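# Seat electronic module flat in the press fixture pocket

## Task

Put the electronic module into the pocket of the black fixture that sits beneath the press head. It must lie flat, and it must be turned so that its cut (chamfered) corner sits in the corner of the pocket that is filled in.

## Robot and tools

ROBOT. Two arms. left_arm stands on the +y side and carries a left hand. right_arm carries a right hand. Each hand has five fingers. Calibrated base poses in the scene frame: left_arm at (-0.006, +0.298, +0.032) m, quat_wxyz (+1.000, 0, 0, +0.001). right_arm at (-0.044, -0.370, +0.030) m, quat_wxyz (+1.000, 0, 0, +0.025). A camera stand is fixed behind the arms. Loose objects may occasionally get a brief shove from the scene.

FRAMES. Scene frame: origin at table height, midway between the nominal bases, +z up, +x out over the table. Arm names do not match image left and right. Hand poses, Hand targets and offsets use each arm's own base frame. Fixed cameras and the table use the scene frame. The hand point is 0.15 m out from the wrist face along the fingers and 0.05 m in front of the palm. Its +z runs along straight fingers and +y points out of the palm. On the right hand +x points across the palm away from the thumb; on the left hand +x points toward the thumb. Straight fingertips reach 0.06 to 0.07 m past the point, 0.06 m behind it along -y. A wrist bracket on the little-finger side can strike things.

ROW LAYOUT. Every row has 28 numbers, each in [-1, 1], and covers both arms even if one stays idle. The order is: left dx, dy, dz, rx, ry, rz; left little, ring, middle, index, thumb_bend, thumb_turn, force_limit, speed; then the same 14 for the right arm. dx to rz are offsets, not poses. They count from that arm's Hand target as it was when the action or move began, along that arm's base axes. 1.0 equals 0.6 m of travel or 180 degrees. rx, ry, rz form one rotation vector, turning about the Hand target position. Every row within one action counts from the same start, and a repeated offset moves the arm further. Six zeros ask the arm for its current Hand target again. Finger numbers are absolute targets: -1 straight or open, +1 curled. thumb_bend: -1 straight, +1 fully bent. thumb_turn: -1 beside the palm, +1 opposite the fingers. force_limit maps -1 to about 0 N and +1 to 10 N (15 N for the two thumb motors). speed runs from nearly zero at -1 to full at +0.48 and above. No number means leave as is: to keep a hand unchanged, resend the eight hand numbers of its last executed row; if none has run yet, send hand_measured then hand_force_limit and hand_speed.

TOOLS.
execute_actions(actions, cameras): actions is a list of actions. Each action is 1 to 15 rows, one per 1/30 s step, and a short action repeats its last row until 15 steps pass. An empty list returns images and the full state. cameras: names, ["all"], or []. An unknown name makes the call invalid.
move(target, speed, blend, blocking, cameras): target is one 28-number row or up to 15 rows. Every row counts from the same starting Hand targets, not from the previous row. The hand point follows a straight path and does not avoid obstacles. speed is top path speed in m/s, 0.002 to 4.3, default 0.25, and turning is capped at twice that in rad/s. It may be one value or one per target. blend in m rounds corners of a list; 0 stops at each. All paths are cut after 10 s. Hand numbers of the first row go out at once; changed hand numbers of later rows apply on arrival, after everything is still. blocking=false returns after about 0.5 s while motion continues.
wait(seconds 0 to 10, cameras): lets time run with the last commands held.
stop(cameras): brakes the running move.
zoom_image(camera, region [x0, y0, x1, y1]): enlarges part of the latest image of that camera, pixel coordinates from top-left, at most 504 by 504.
show_instructions(): shows the reference pages.
finished_scene(scene=1): ends the scene permanently.
Cameras: cam_high, cam_low, cam_left_wrist, cam_right_wrist, each 672x504.

RESULTS. end_effector_position (m) and end_effector_quat_wxyz are in the base frame and may be a few cm off. Hand target is the last commanded pose after clipping; later offsets start there. hand_measured, hand_stopped_by (moving, target, force, stalled, fault) and hand_load_n (N at the fingertip, positive when pushed open) list six motors in row order. A lost grip shows as load near 0. Joint velocities may say within noise. Joint torques include gravity and have offsets; numbers 3 and 4 wrap at ±28 N m. A move adds a move: line: done (within 10 mm and 2 degrees), off_target, moving, held or fault, plus limits=paced (pose clipped) or limits=held (steps withheld). MOTOR HOT warns of heat; OVER-TEMPERATURE FAULT means that arm has dropped and is disabled for 30 to 60 s or more.

BEHAVIOUR. Orientation commands are clipped to within 40 degrees of the measured one each step. The hand often rests 1 to 3 cm, sometimes 5 cm, short of the target, mostly low; waiting does not fix it, so send the missing distance as a new offset. Small moves may not start, and small turns can shift the point noticeably. The elbow may sag with a load. Fingers close until target or force_limit, then lock; to grip harder raise force_limit and send a more closed target; to release send a target more open than hand_measured. A thumb-in-front grip fits items about 0.035 to 0.065 m thick, handles down to 0.025 m. Close at speed -0.94 or lower for a gentle grip.

AVOID. Do not let anything fall off the table or be left off it; the final seating must hold with the robot clear. Avoid drops, releasing moving parts, fast impacts, hard pushes into fixed or heavy things, and long falls. Keep the arms from touching each other, and never close one hand on the other. Route paths around an arm's own base. Avoid long stretched holds or pushes toward unreachable poses, which heat motors. To end a push, command the target back past the hand point.

Each tool is called after "Emit:" as name(argument=value, ...) on one line, values as JSON.

Reference images:

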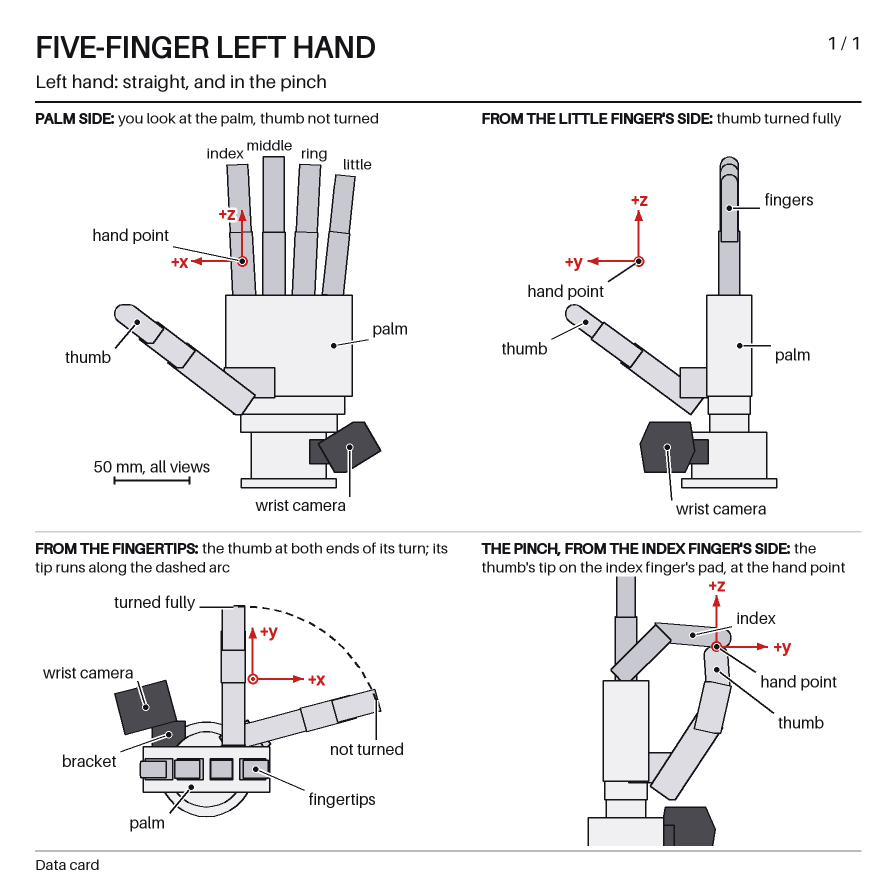

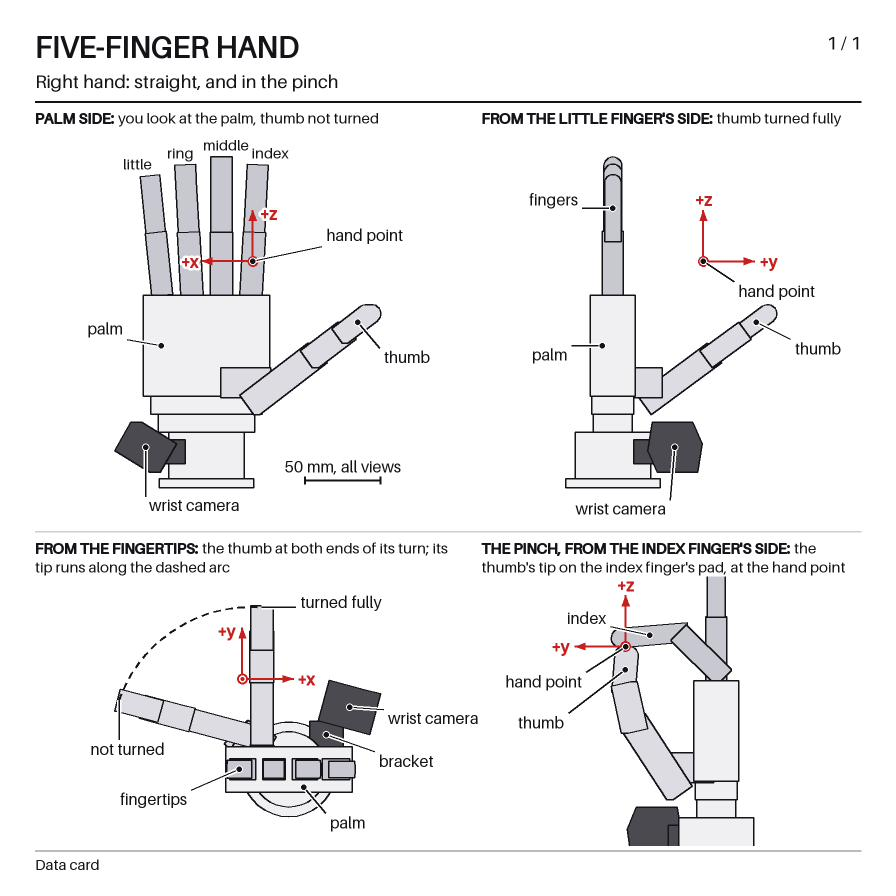

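## Session

Emit:
execute_actions(actions=[])

Scene clock: 0.00 s.
left_arm: end_effector_position=(+0.3300, +0.0999, +0.2480) hand_measured=(-1.000, -1.000, -1.000, -1.000, -1.000, -1.000) hand_load_n=(+0.0, +0.0, +0.0, +0.0, +0.0, +0.0) hand_stopped_by=(target, target, target, target, target, target) hand_force_limit=0.00 hand_speed=-0.80 end_effector_quat_wxyz=(-0.007, +0.897, +0.315, +0.309) | right_arm: end_effector_position=(+0.6299, -0.2170, +0.1142) hand_measured=(-1.000, -1.000, -1.000, -1.000, -1.000, -1.000) hand_load_n=(+0.0, +0.0, +0.0, +0.0, +0.0, +0.0) hand_stopped_by=(target, target, target, target, target, target) hand_force_limit=0.00 hand_speed=-0.80 end_effector_quat_wxyz=(-0.249, +0.576, -0.448, +0.637)
Joint positions: left_arm=[0.493 0.672 0.718 -0.992 0.079 -1.778] | right_arm=[-0.339 1.751 0.881 0.807 -0.05 -0.54]
Joint velocities: within noise
Joint torques (N m): no reading
Heat: left arm: hottest waist 29 °C; right arm: hottest waist 29 °C.
Hand target: left_arm +0.3365, +0.1045, +0.2756; -0.009, +0.888, +0.314, +0.336 | right_arm +0.6400, -0.2169, +0.1298; -0.255, +0.569, -0.436, +0.648

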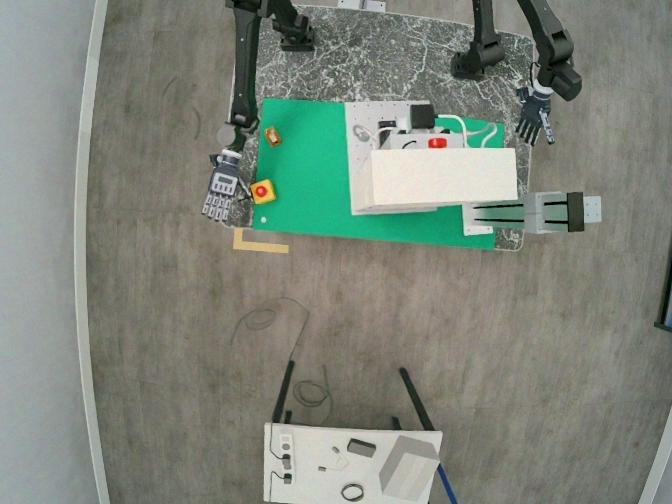

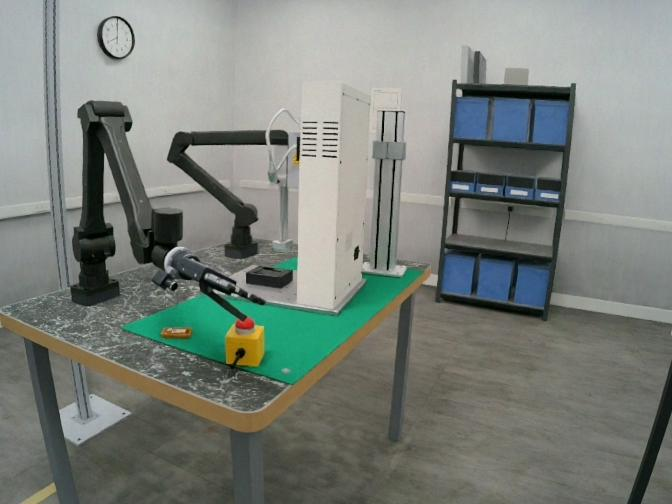

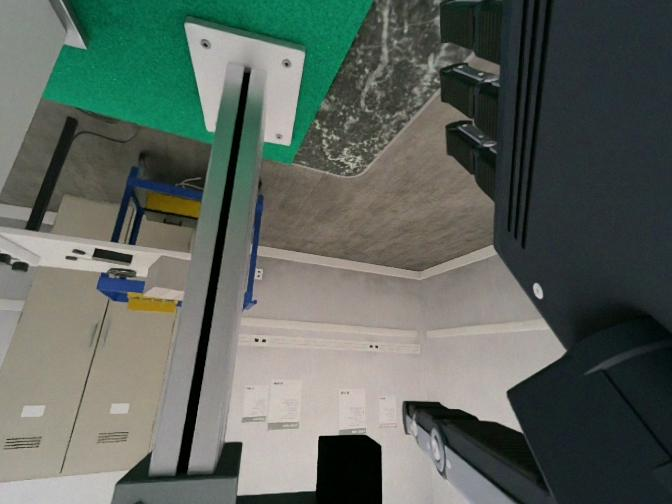

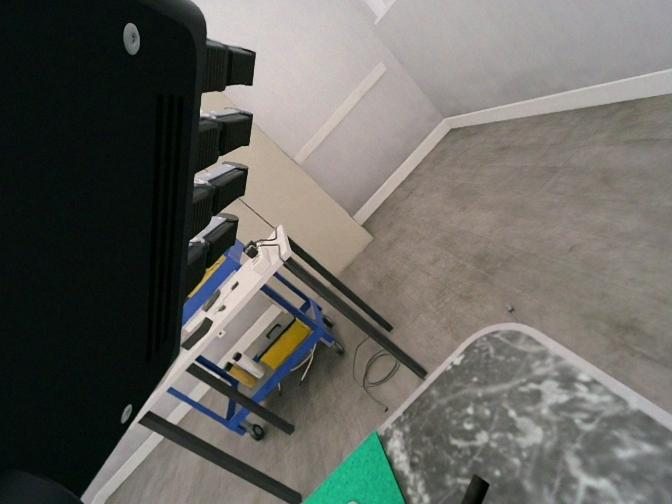

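Emit:
zoom_image(camera="cam_high", region=[220, 80, 400, 240])

Emit:
zoom_image(camera="cam_high", region=[340, 80, 540, 250])

Emit:
zoom_image(camera="cam_low", region=[120, 200, 400, 400])

Scaled by 2.800 from the camera's 672x504 image, which has a finer 960x720 frame.

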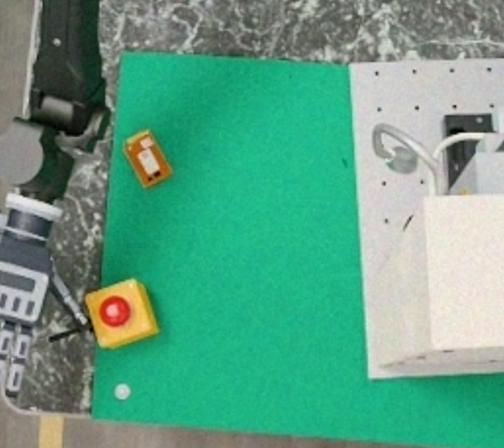

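Scaled by 2.520 from the camera's 672x504 image, which has a finer 960x720 frame.

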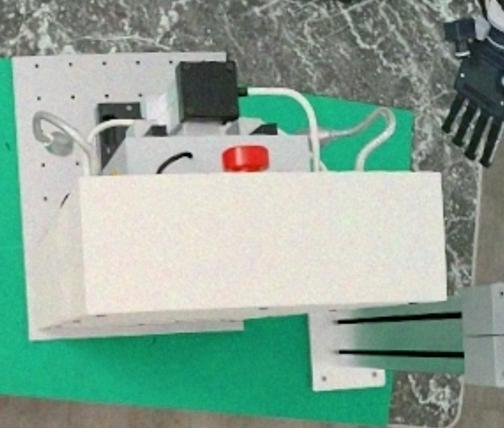

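Scaled by 1.800 from the camera's 672x504 image, which has a finer 960x720 frame.

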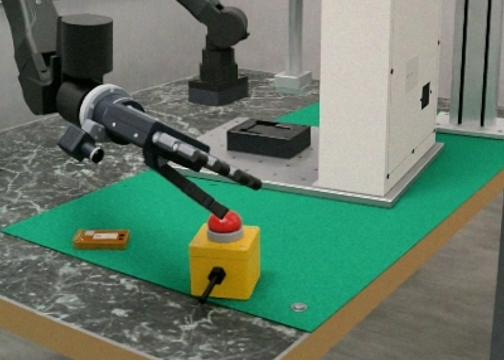

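Emit:
zoom_image(camera="cam_low", region=[220, 90, 380, 310])

Emit:
zoom_image(camera="cam_low", region=[150, 310, 210, 350])

Emit:
zoom_image(camera="cam_high", region=[255, 115, 295, 155])

Scaled by 2.291 from the camera's 672x504 image, which has a finer 960x720 frame.

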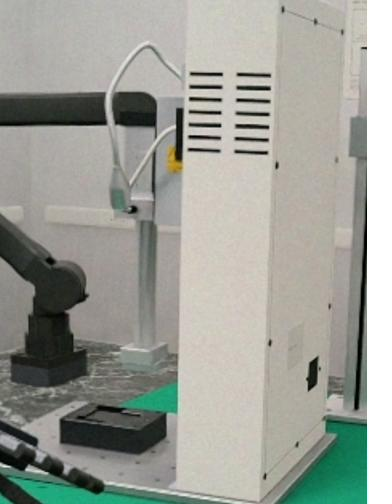

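Scaled by 8.400 from the camera's 672x504 image, which has a finer 960x720 frame.

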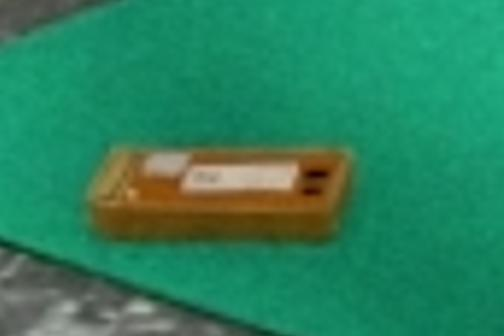

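Scaled by 12.600 from the camera's 672x504 image, which has a finer 960x720 frame.

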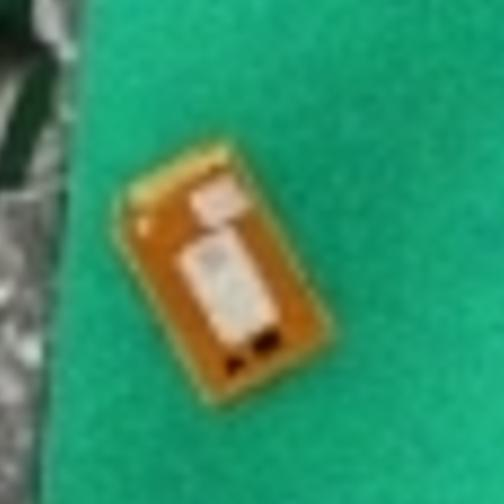

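Emit:
move(target=[[0,0,0,0,0,0,-1,-1,-1,-1,-1,-1,0,-0.8, 0,0,0.283,0,0,0,-1,-1,-1,-1,-1,-1,0,-0.8],[0,0,0,0,0,0,-1,-1,-1,-1,-1,-1,0,-0.8, -0.567,0.2365,0.18,0.221,0.272,-0.0625,-1,-1,-1,-1,-1,-1,0,-0.8]], blend=[0.05, 0], cameras=["all"])

Scene clock: 7.00 s.
left_arm: end_effector_position=(+0.3300, +0.0999, +0.2480) hand_measured=(-1.000, -1.000, -1.000, -1.000, -1.000, -1.000) hand_load_n=(+0.0, +0.0, +0.0, +0.0, +0.0, +0.0) hand_stopped_by=(target, target, target, target, target, target) hand_force_limit=0.00 hand_speed=-0.80 end_effector_quat_wxyz=(-0.007, +0.897, +0.315, +0.309) | right_arm: end_effector_position=(+0.3041, -0.0735, +0.2327) hand_measured=(-1.000, -1.000, -1.000, -1.000, -1.000, -1.000) hand_load_n=(+0.0, +0.0, +0.0, +0.0, +0.0, +0.0) hand_stopped_by=(target, target, target, target, target, target) hand_force_limit=0.00 hand_speed=-0.80 end_effector_quat_wxyz=(+0.161, -0.633, +0.732, -0.197)
Joint positions: left_arm=[0.493 0.672 0.718 -0.992 0.079 -1.778] | right_arm=[-0.351 0.95 0.999 -1.112 -0.087 -0.184]
Joint torques (N m): left_arm=[-1.49 -1.55 11.99 1.84 0 0.08] | right_arm=[0.73 -5.07 8.43 0.66 -0.26 0.11]
Heat: left arm: hottest waist 29 °C; right arm: hottest waist 29 °C.
Hand target: left_arm +0.3365, +0.1045, +0.2756; -0.009, +0.888, +0.314, +0.336 | right_arm +0.2998, -0.0750, +0.2378; +0.166, -0.621, +0.740, -0.199
Off the commanded pose: left_arm 0.029 m, 3 deg | right_arm 0.007 m, 2 deg.
move: off_target (left_arm)

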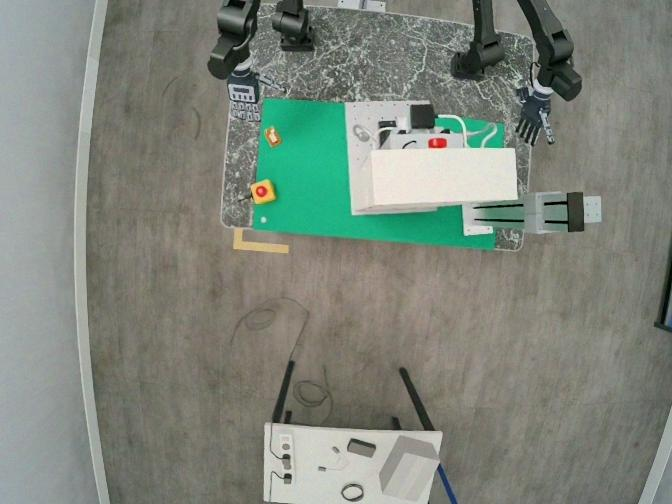

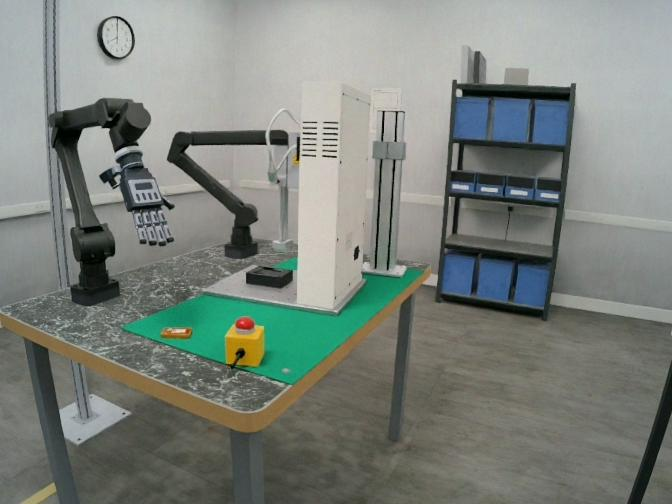

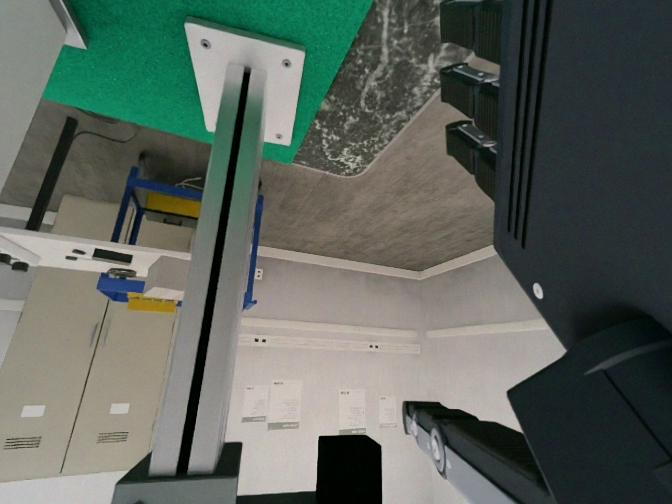

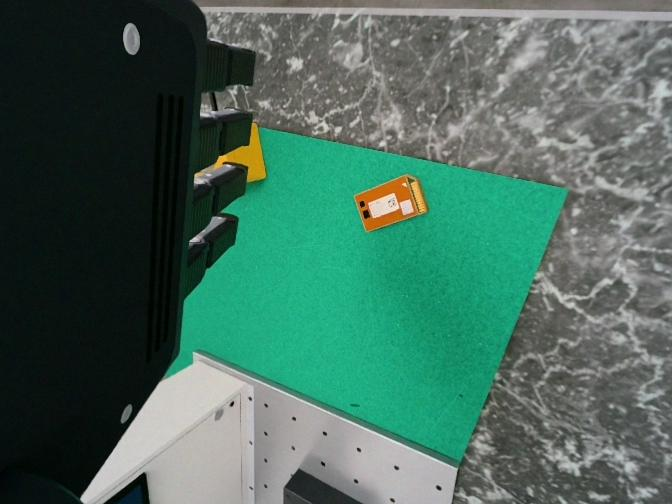

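Emit:
zoom_image(camera="cam_right_wrist", region=[330, 150, 450, 250])

Emit:
move(target=[0,0,0,0,0,0,-1,-1,-1,-1,-1,-1,0,-0.8, 0,0.3,0,0,0,0,-1,-1,-1,-1,-1,-1,0,-0.8], cameras=["all"])

Scaled by 4.200 from the camera's 672x504 image, which has a finer 960x720 frame.

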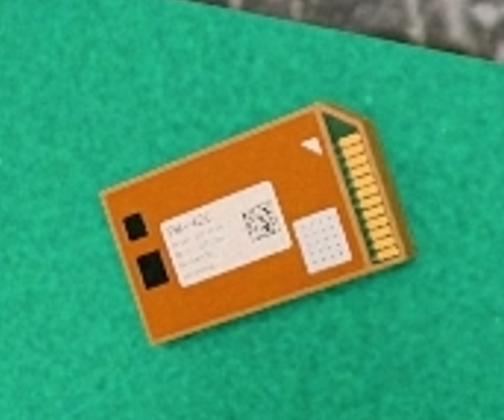

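Scene clock: 9.53 s.
left_arm: end_effector_position=(+0.3300, +0.0999, +0.2480) hand_measured=(-1.000, -1.000, -1.000, -1.000, -1.000, -1.000) hand_load_n=(+0.0, +0.0, +0.0, +0.0, +0.0, +0.0) hand_stopped_by=(target, target, target, target, target, target) hand_force_limit=0.00 hand_speed=-0.80 end_effector_quat_wxyz=(-0.007, +0.897, +0.315, +0.309) | right_arm: end_effector_position=(+0.2963, +0.1009, +0.2315) hand_measured=(-1.000, -1.000, -1.000, -1.000, -1.000, -1.000) hand_load_n=(+0.0, +0.0, +0.0, +0.0, +0.0, +0.0) hand_stopped_by=(target, target, target, target, target, target) hand_force_limit=0.00 hand_speed=-0.80 end_effector_quat_wxyz=(+0.165, -0.623, +0.739, -0.197)
Joint positions: left_arm=[0.493 0.672 0.718 -0.992 0.079 -1.778] | right_arm=[0.308 0.917 0.979 -1.165 0.232 0.422]
Joint torques (N m): left_arm=[-1.55 -1.49 11.99 1.84 0 0.08] | right_arm=[2.43 -2.49 9.84 0.65 0.39 0.14]
Heat: left arm: hottest waist 29 °C; right arm: hottest waist 29 °C.
Hand target: left_arm +0.3365, +0.1045, +0.2756; -0.009, +0.888, +0.314, +0.336 | right_arm +0.2998, +0.1050, +0.2378; +0.166, -0.621, +0.740, -0.199
Off the commanded pose: left_arm 0.029 m, 3 deg | right_arm 0.008 m, 0 deg.
move: off_target (left_arm)

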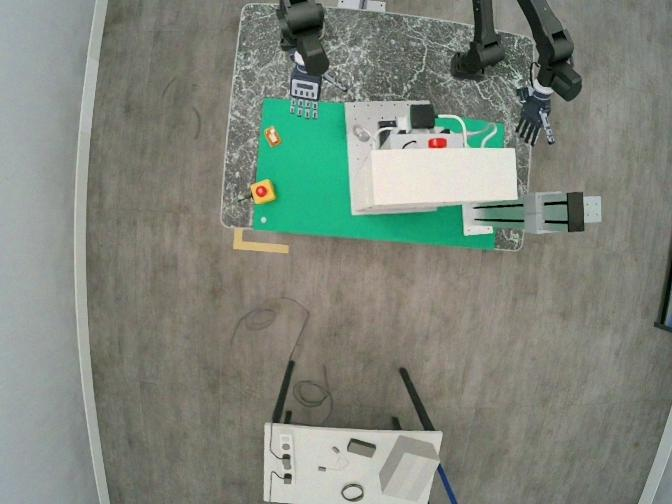

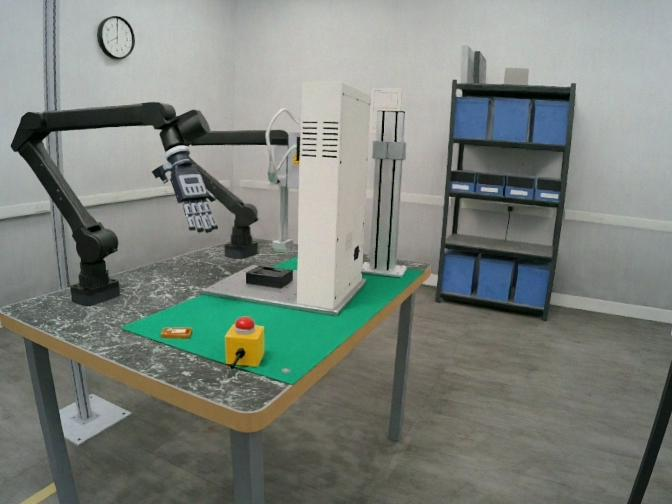

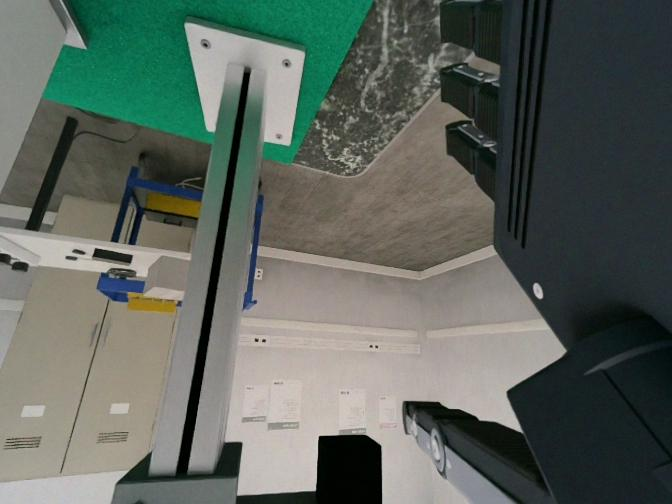

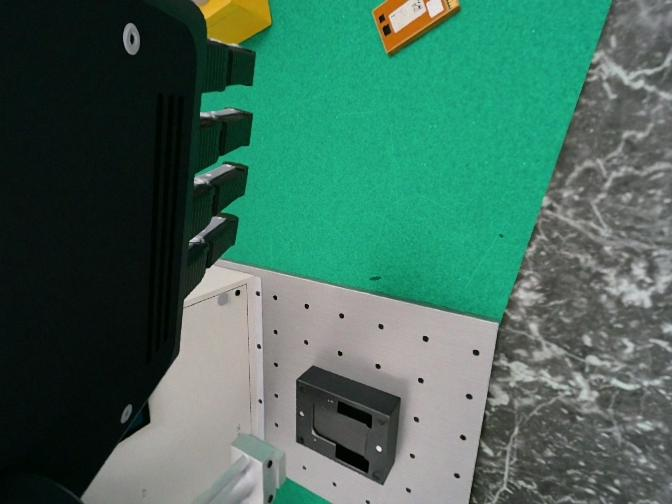

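Emit:
zoom_image(camera="cam_right_wrist", region=[230, 350, 430, 500])

Scaled by 2.520 from the camera's 672x504 image, which has a finer 960x720 frame.

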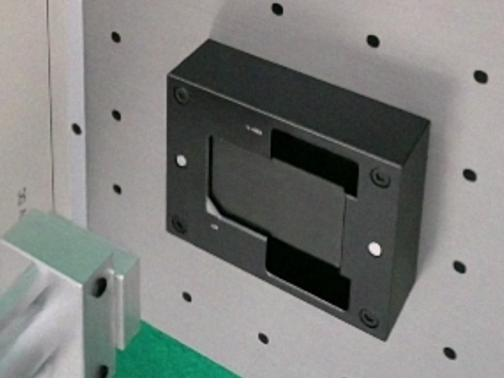

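Emit:
move(target=[0,0,0,0,0,0,-1,-1,-1,-1,-1,-1,0,-0.8, -0.066,0.07,-0.063,0.1172,-0.1465,0.5253,-1,-1,-1,-1,-1,-1,0,-0.8], cameras=["all"])

Scene clock: 17.13 s.
left_arm: end_effector_position=(+0.3300, +0.0999, +0.2480) hand_measured=(-1.000, -1.000, -1.000, -1.000, -1.000, -1.000) hand_load_n=(+0.0, +0.0, +0.0, +0.0, +0.0, -0.5) hand_stopped_by=(target, target, target, target, target, target) hand_force_limit=0.00 hand_speed=-0.80 end_effector_quat_wxyz=(-0.007, +0.897, +0.315, +0.309) | right_arm: end_effector_position=(+0.2387, +0.1486, +0.1785) hand_measured=(-1.000, -1.000, -1.000, -1.000, -1.000, -1.000) hand_load_n=(+0.0, -0.5, +0.0, +0.0, +0.0, +0.0) hand_stopped_by=(target, target, target, target, target, target) hand_force_limit=0.00 hand_speed=-0.80 end_effector_quat_wxyz=(-0.494, +0.869, -0.031, -0.010)
Joint positions: left_arm=[0.493 0.672 0.718 -0.992 0.079 -1.778] | right_arm=[0.043 1.052 0.81 -1.232 -1.031 -1.402]
Joint torques (N m): left_arm=[-1.49 -1.44 11.99 1.85 0 0.08] | right_arm=[0.79 -3.14 11.93 -0.09 -1.18 -0.11]
Heat: left arm: hottest elbow 31 °C; right arm: hottest waist 29 °C.
Hand target: left_arm +0.3365, +0.1045, +0.2756; -0.009, +0.888, +0.314, +0.336 | right_arm +0.2602, +0.1470, +0.2000; -0.500, +0.866, -0.023, +0.013
Off the commanded pose: left_arm 0.029 m, 3 deg | right_arm 0.030 m, 3 deg.
move: off_target (left_arm, right_arm)

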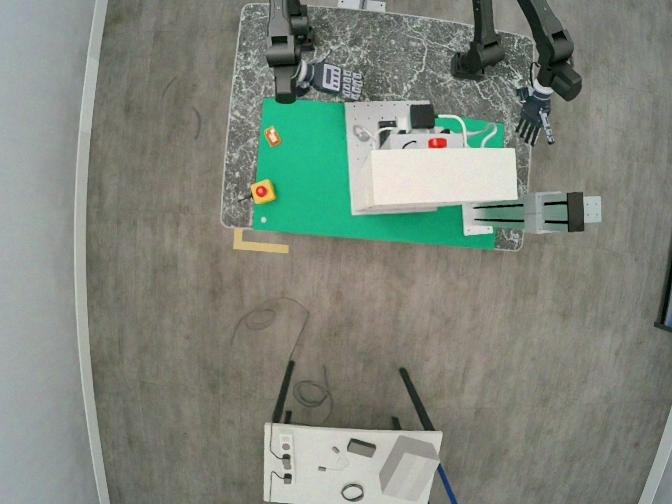

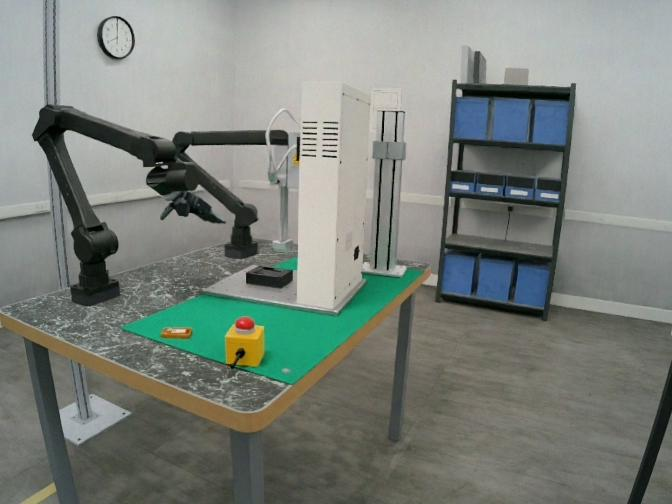

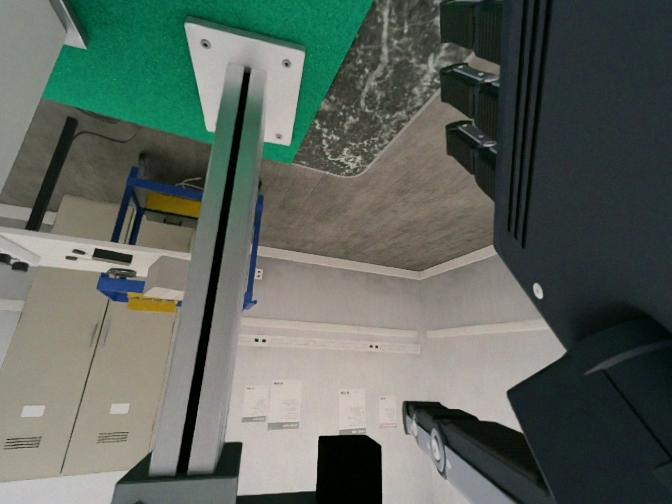

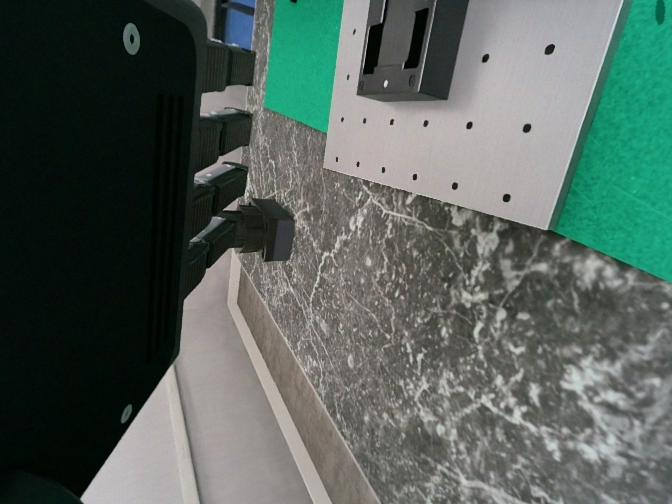

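Emit:
zoom_image(camera="cam_right_wrist", region=[320, 0, 480, 120])

Scaled by 3.150 from the camera's 672x504 image, which has a finer 960x720 frame.

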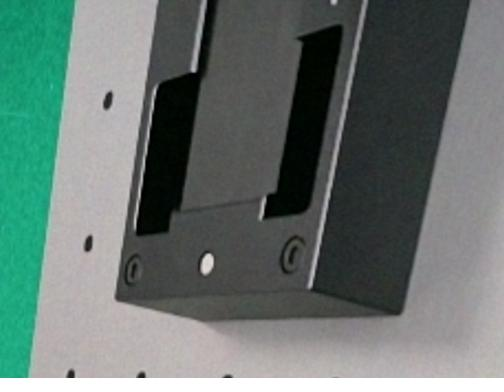

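Emit:
move(target=[0,0,0,0,0,0,-1,-1,-1,-1,-1,-1,0,-0.8, -0.067,-0.078,-0.05,0.1084,-0.0272,-0.1209,-1,-1,-0.1,-0.1,-0.5,1,0,0.2], cameras=["cam_right_wrist","cam_low"])

Scene clock: 21.90 s.
left_arm: end_effector_position=(+0.3300, +0.0999, +0.2480) hand_measured=(-1.000, -1.000, -1.000, -1.000, -1.000, -1.000) hand_load_n=(+0.0, +0.0, +0.0, +0.0, +0.0, +0.0) hand_stopped_by=(target, target, target, target, target, target) hand_force_limit=0.00 hand_speed=-0.80 end_effector_quat_wxyz=(-0.007, +0.897, +0.315, +0.309) | right_arm: end_effector_position=(+0.2216, +0.1012, +0.1697) hand_measured=(-1.000, -1.000, -0.100, -0.100, -0.500, +1.000) hand_load_n=(+0.0, +0.0, +0.0, +0.0, +0.0, +0.0) hand_stopped_by=(target, target, target, target, target, target) hand_force_limit=0.00 hand_speed=0.20 end_effector_quat_wxyz=(-0.625, +0.751, -0.167, +0.133)
Joint positions: left_arm=[0.493 0.672 0.718 -0.992 0.079 -1.778] | right_arm=[-0.403 0.837 0.519 -1.122 -1.383 -1.428]
Joint torques (N m): left_arm=[-1.49 -1.49 11.97 1.84 0 0.08] | right_arm=[0.62 -1.61 6.79 -0.05 -1.34 -0.15]
Heat: left arm: hottest elbow 32 °C; right arm: hottest waist 29 °C.
Hand target: left_arm +0.3365, +0.1045, +0.2756; -0.009, +0.888, +0.314, +0.336 | right_arm +0.2200, +0.1002, +0.1700; -0.627, +0.748, -0.166, +0.139
Off the commanded pose: left_arm 0.029 m, 3 deg | right_arm 0.002 m, 1 deg.
move: off_target (left_arm)
Images, in order (width x height): cam_low 672x504, cam_right_wrist 672x504.

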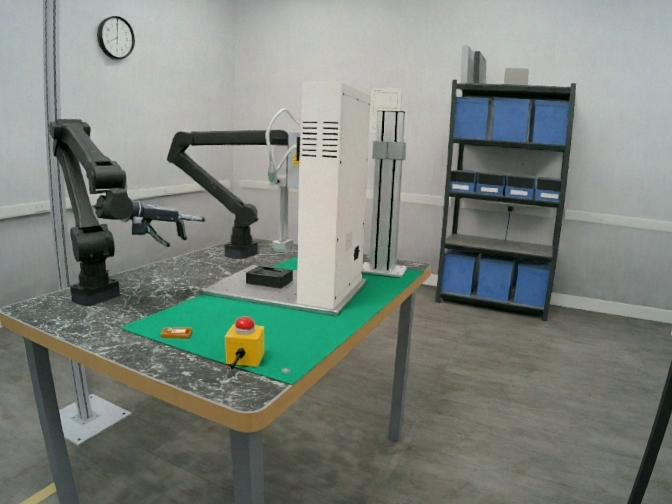

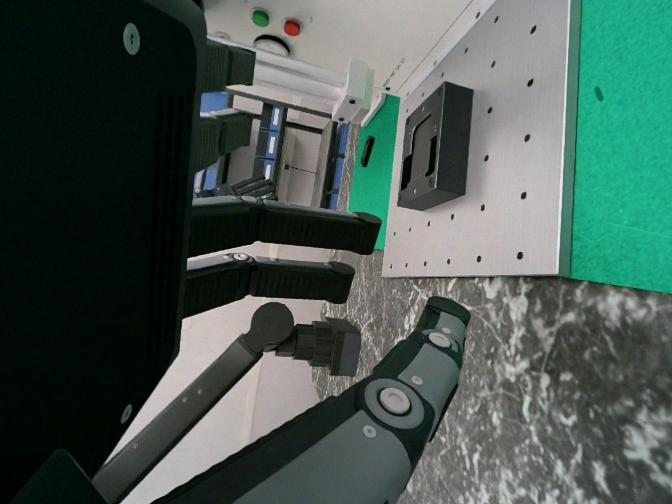

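Emit:
zoom_image(camera="cam_right_wrist", region=[200, 0, 600, 300])

Scaled by 1.260 from the camera's 672x504 image, which has a finer 960x720 frame.

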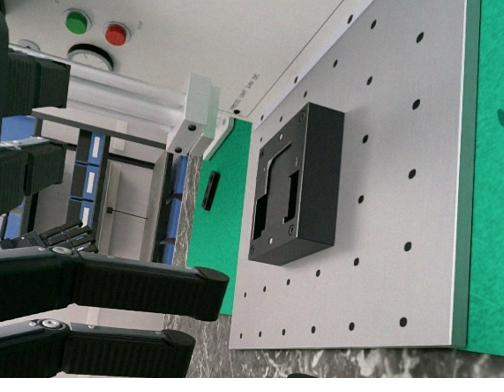

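Emit:
zoom_image(camera="cam_right_wrist", region=[320, 40, 500, 230])

Scaled by 2.653 from the camera's 672x504 image, which has a finer 960x720 frame.

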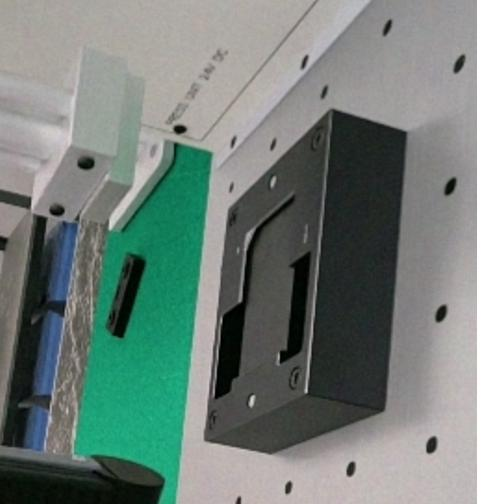

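Emit:
move(target=[0,0,0,0,0,0,-1,-1,-1,-1,-1,-1,0,-0.8, 0.2817,-0.227,-0.15,-0.0025,0.068,-0.698,-1,-1,-0.8,-0.8,0,1,0,0.2], cameras=["all"])

Scene clock: 33.50 s.
left_arm: end_effector_position=(+0.3300, +0.0999, +0.2480) hand_measured=(-1.000, -1.000, -1.000, -1.000, -1.000, -1.000) hand_load_n=(+0.0, +0.0, +0.0, +0.0, +0.0, +0.0) hand_stopped_by=(target, target, target, target, target, target) hand_force_limit=0.00 hand_speed=-0.80 end_effector_quat_wxyz=(-0.007, +0.897, +0.315, +0.309) | right_arm: end_effector_position=(+0.3667, -0.0438, +0.0628) hand_measured=(-1.000, -1.000, -0.800, -0.800, +0.000, +1.000) hand_load_n=(+0.0, +0.0, +0.0, +0.0, +0.0, +0.0) hand_stopped_by=(target, target, target, target, target, target) hand_force_limit=0.00 hand_speed=0.20 end_effector_quat_wxyz=(+0.128, -0.217, +0.794, -0.553)
Joint positions: left_arm=[0.493 0.672 0.718 -0.992 0.079 -1.778] | right_arm=[0.305 1.236 0.505 -0.381 1.163 1.037]
Joint torques (N m): left_arm=[-1.49 -1.49 11.99 1.85 0 0.08] | right_arm=[1.79 -4.01 10.03 0.39 1.14 0.1]
Heat: left arm: hottest elbow 35 °C; right arm: hottest wrist yaw 30 °C.
Hand target: left_arm +0.3365, +0.1045, +0.2756; -0.009, +0.888, +0.314, +0.336 | right_arm +0.3890, -0.0360, +0.0800; +0.144, -0.205, +0.793, -0.556
Off the commanded pose: left_arm 0.029 m, 3 deg | right_arm 0.029 m, 2 deg.
move: off_target (left_arm, right_arm)

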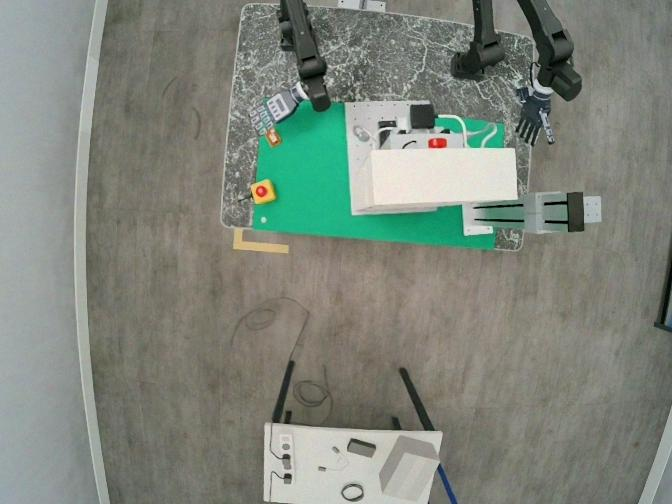

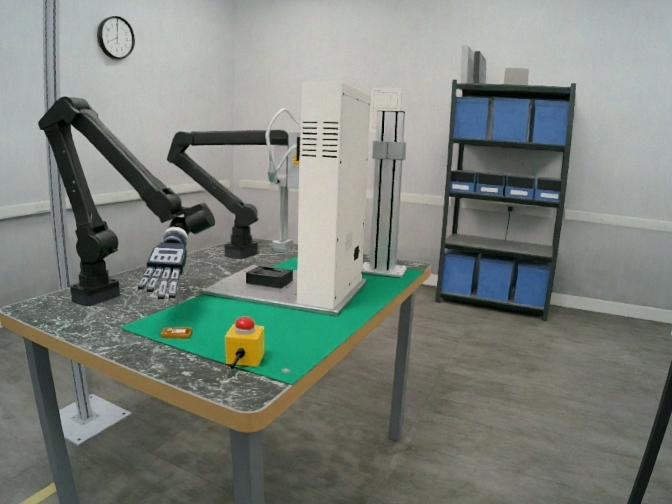

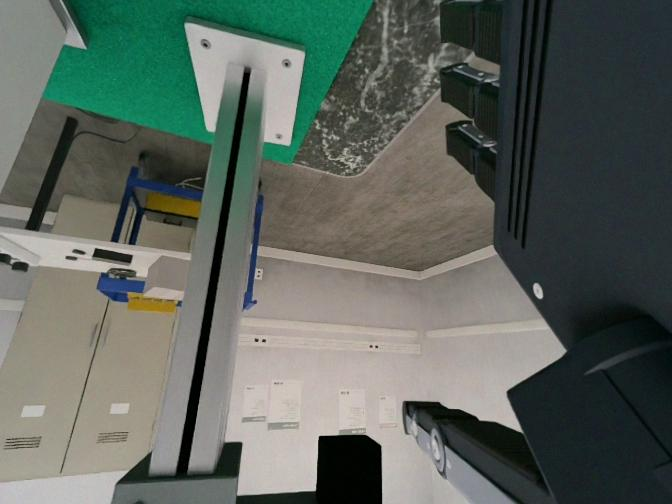

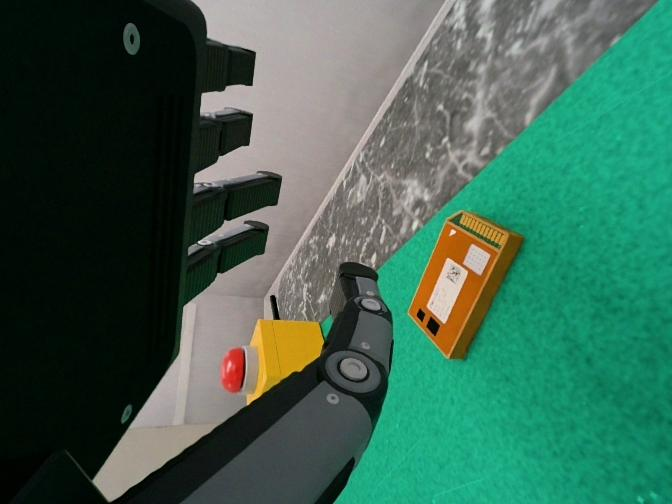

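Emit:
zoom_image(camera="cam_right_wrist", region=[300, 180, 560, 400])

Scaled by 1.938 from the camera's 672x504 image, which has a finer 960x720 frame.

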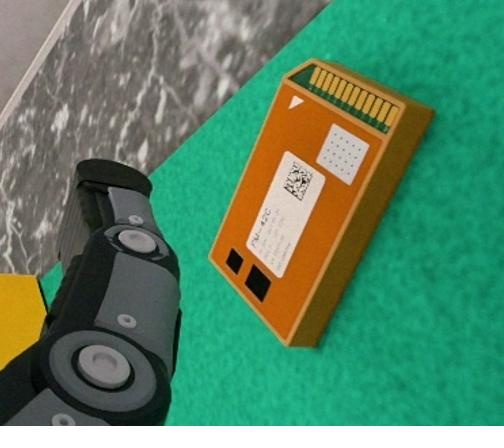

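Emit:
move(target=[0,0,0,0,0,0,-1,-1,-1,-1,-1,-1,0,-0.8, 0.0475,0.0145,-0.055,0,0,0.008,-1,-1,-0.8,-0.8,0,1,0,0.2], cameras=["cam_right_wrist"], speed=0.1)

Scene clock: 40.23 s.
left_arm: end_effector_position=(+0.3300, +0.0999, +0.2480) hand_measured=(-1.000, -1.000, -1.000, -1.000, -1.000, -1.000) hand_load_n=(+0.0, +0.0, +0.0, +0.0, +0.0, +0.0) hand_stopped_by=(target, target, target, target, target, target) hand_force_limit=0.00 hand_speed=-0.80 end_effector_quat_wxyz=(-0.007, +0.897, +0.315, +0.309) | right_arm: end_effector_position=(+0.3924, -0.0356, +0.0347) hand_measured=(-1.000, -1.000, -0.800, -0.800, +0.000, +1.000) hand_load_n=(+0.0, +0.0, +0.0, +0.0, +0.0, +0.0) hand_stopped_by=(target, target, target, target, target, target) hand_force_limit=0.00 hand_speed=0.20 end_effector_quat_wxyz=(+0.132, -0.223, +0.791, -0.555)
Joint positions: left_arm=[0.493 0.672 0.718 -0.992 0.079 -1.778] | right_arm=[0.305 1.388 0.526 -0.215 1.162 0.997]
Joint torques (N m): left_arm=[-1.55 -1.49 11.99 1.84 0 0.08] | right_arm=[1.38 -5.25 8.96 1.74 0.58 -0.12]
Heat: left arm: hottest elbow 36 °C; right arm: hottest elbow 30 °C.
Hand target: left_arm +0.3365, +0.1045, +0.2756; -0.009, +0.888, +0.314, +0.336 | right_arm +0.4175, -0.0273, +0.0470; +0.150, -0.215, +0.790, -0.554
Off the commanded pose: left_arm 0.029 m, 3 deg | right_arm 0.029 m, 2 deg.
move: off_target (left_arm, right_arm)
Images, in order (width x height): cam_right_wrist 672x504.

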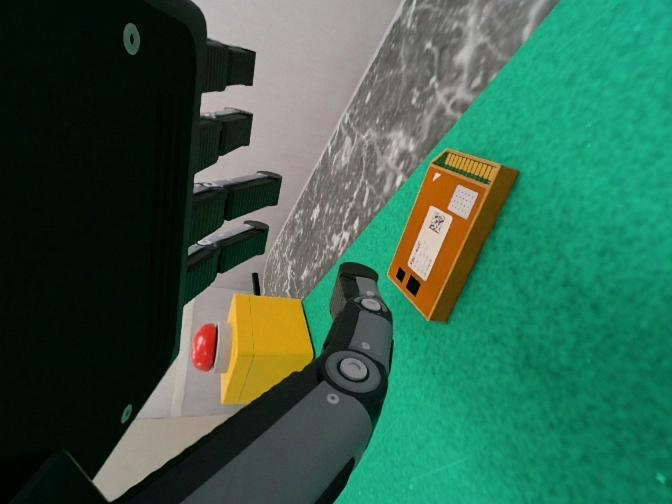

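Emit:
zoom_image(camera="cam_right_wrist", region=[300, 120, 560, 340])

Scaled by 1.938 from the camera's 672x504 image, which has a finer 960x720 frame.

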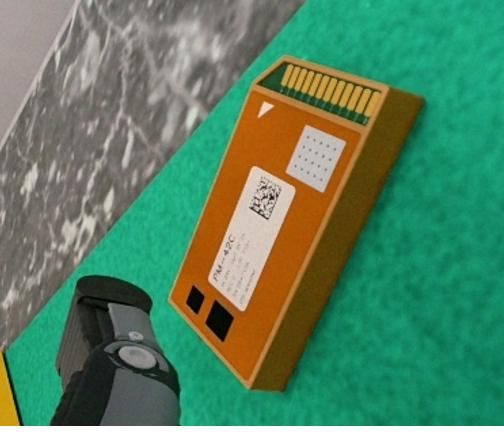

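Emit:
move(target=[0,0,0,0,0,0,-1,-1,-1,-1,-1,-1,0,-0.8, 0.0067,-0.0035,-0.072,0,0,0,-1,-1,-0.8,-0.8,0,1,0,0.2], cameras=["cam_right_wrist"], speed=0.06)

Scene clock: 42.83 s.
left_arm: end_effector_position=(+0.3300, +0.0999, +0.2480) hand_measured=(-1.000, -1.000, -1.000, -1.000, -1.000, -1.000) hand_load_n=(+0.0, +0.0, +0.0, +0.0, -0.5, +0.0) hand_stopped_by=(target, target, target, target, target, target) hand_force_limit=0.00 hand_speed=-0.80 end_effector_quat_wxyz=(-0.007, +0.897, +0.315, +0.309) | right_arm: end_effector_position=(+0.4106, -0.0290, +0.0016) hand_measured=(-1.000, -1.000, -0.800, -0.800, +0.000, +1.000) hand_load_n=(+0.0, +0.0, +0.0, +0.0, +0.0, +0.0) hand_stopped_by=(target, target, target, target, target, target) hand_force_limit=0.00 hand_speed=0.20 end_effector_quat_wxyz=(+0.146, -0.220, +0.790, -0.553)
Joint positions: left_arm=[0.493 0.672 0.718 -0.992 0.079 -1.778] | right_arm=[0.305 1.532 0.526 -0.022 1.155 0.972]
Joint torques (N m): left_arm=[-1.49 -1.49 11.97 1.84 0 0.08] | right_arm=[0.67 -6.53 6.08 1.83 0.54 -0.12]
Heat: left arm: hottest elbow 37 °C; right arm: hottest elbow 30 °C.
Hand target: left_arm +0.3365, +0.1045, +0.2756; -0.009, +0.888, +0.314, +0.336 | right_arm +0.4215, -0.0294, +0.0038; +0.150, -0.215, +0.790, -0.554
Off the commanded pose: left_arm 0.029 m, 3 deg | right_arm 0.011 m, 1 deg.
move: off_target (left_arm, right_arm)
Images, in order (width x height): cam_right_wrist 672x504.

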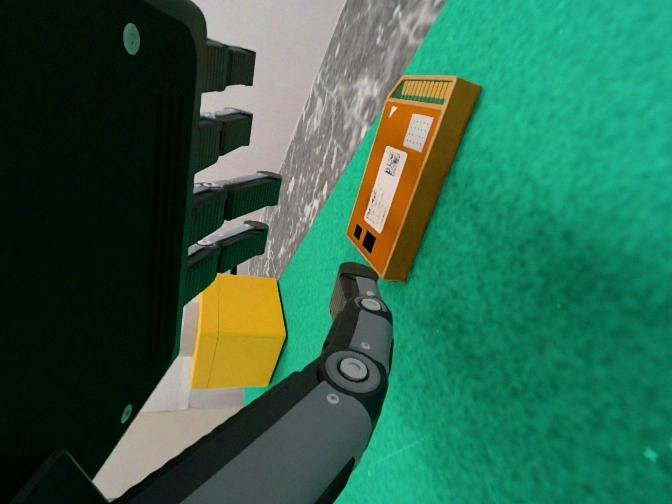

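Emit:
move(target=[0,0,0,0,0,0,-1,-1,-1,-1,-1,-1,0,-0.8, -0.0335,-0.0138,0,0,0,0,-1,-1,-0.8,-0.8,0,1,0,0.2], cameras=["cam_right_wrist"], speed=0.06)

Scene clock: 44.30 s.
left_arm: end_effector_position=(+0.3300, +0.0999, +0.2480) hand_measured=(-1.000, -1.000, -1.000, -1.000, -1.000, -1.000) hand_load_n=(+0.0, +0.0, +0.0, +0.0, +0.0, +0.0) hand_stopped_by=(target, target, target, target, target, target) hand_force_limit=0.00 hand_speed=-0.80 end_effector_quat_wxyz=(-0.007, +0.897, +0.315, +0.309) | right_arm: end_effector_position=(+0.4001, -0.0317, -0.0031) hand_measured=(-1.000, -1.000, -0.800, -0.800, +0.000, +1.000) hand_load_n=(+0.0, +0.0, +0.0, +0.0, +0.5, +0.0) hand_stopped_by=(target, target, target, target, target, target) hand_force_limit=0.00 hand_speed=0.20 end_effector_quat_wxyz=(+0.144, -0.225, +0.790, -0.552)
Joint positions: left_arm=[0.493 0.672 0.718 -0.992 0.079 -1.778] | right_arm=[0.305 1.523 0.494 0.004 1.151 0.96]
Joint torques (N m): left_arm=[-1.55 -1.49 11.99 1.84 0 0.08] | right_arm=[0.56 -9.05 3.93 1.88 0.53 -0.12]
Heat: left arm: hottest elbow 37 °C; right arm: hottest elbow 30 °C.
Hand target: left_arm +0.3365, +0.1045, +0.2756; -0.009, +0.888, +0.314, +0.336 | right_arm +0.4014, -0.0377, +0.0038; +0.150, -0.215, +0.790, -0.554
Off the commanded pose: left_arm 0.029 m, 3 deg | right_arm 0.009 m, 1 deg.
move: off_target (left_arm)
Images, in order (width x height): cam_right_wrist 672x504.

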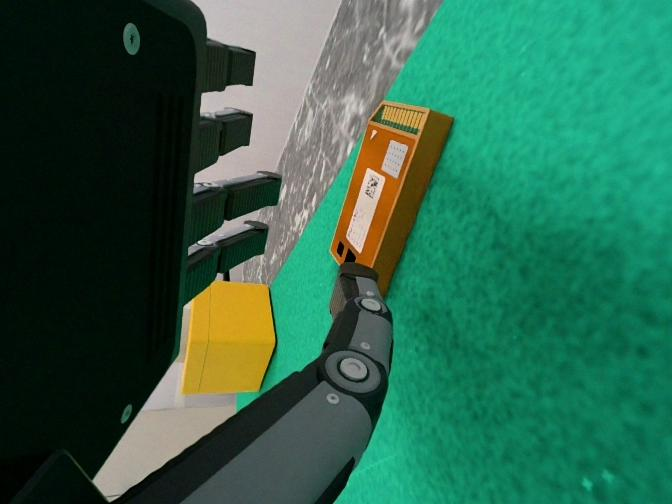

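Emit:
move(target=[0,0,0,0,0,0,-1,-1,-1,-1,-1,-1,0,-0.8, -0.004,-0.018,-0.008,0,0,0,-1,-1,-0.8,-0.8,0,1,0,0.2], cameras=[], speed=0.06)

Scene clock: 46.17 s.
left_arm: end_effector_position=(+0.3300, +0.0999, +0.2480) hand_measured=(-1.000, -1.000, -1.000, -1.000, -1.000, -1.000) hand_load_n=(+0.0, +0.0, +0.0, +0.0, +0.0, +0.0) hand_stopped_by=(target, target, target, target, target, target) hand_force_limit=0.00 hand_speed=-0.80 end_effector_quat_wxyz=(-0.007, +0.897, +0.315, +0.309) | right_arm: end_effector_position=(+0.3986, -0.0417, -0.0057) hand_measured=(-1.000, -1.000, -0.800, -0.800, +0.000, +1.000) hand_load_n=(+0.0, +0.0, +0.0, +0.0, +0.0, +0.0) hand_stopped_by=(target, target, target, target, target, target) hand_force_limit=0.00 hand_speed=0.20 end_effector_quat_wxyz=(+0.147, -0.224, +0.790, -0.552)
Joint positions: left_arm=[0.493 0.672 0.718 -0.992 0.079 -1.778] | right_arm=[0.275 1.523 0.467 0.095 1.132 0.897]
Joint torques (N m): left_arm=[-1.49 -1.49 11.97 1.84 0 0.08] | right_arm=[0.67 -8.18 3.82 1.94 0.53 -0.12]
Heat: left arm: hottest elbow 37 °C; right arm: hottest elbow 30 °C.
Hand target: left_arm +0.3365, +0.1045, +0.2756; -0.009, +0.888, +0.314, +0.336 | right_arm +0.3990, -0.0485, -0.0010; +0.150, -0.215, +0.790, -0.554
Off the commanded pose: left_arm 0.029 m, 3 deg | right_arm 0.008 m, 1 deg.
move: off_target (left_arm)
No camera images: "cameras" was empty.


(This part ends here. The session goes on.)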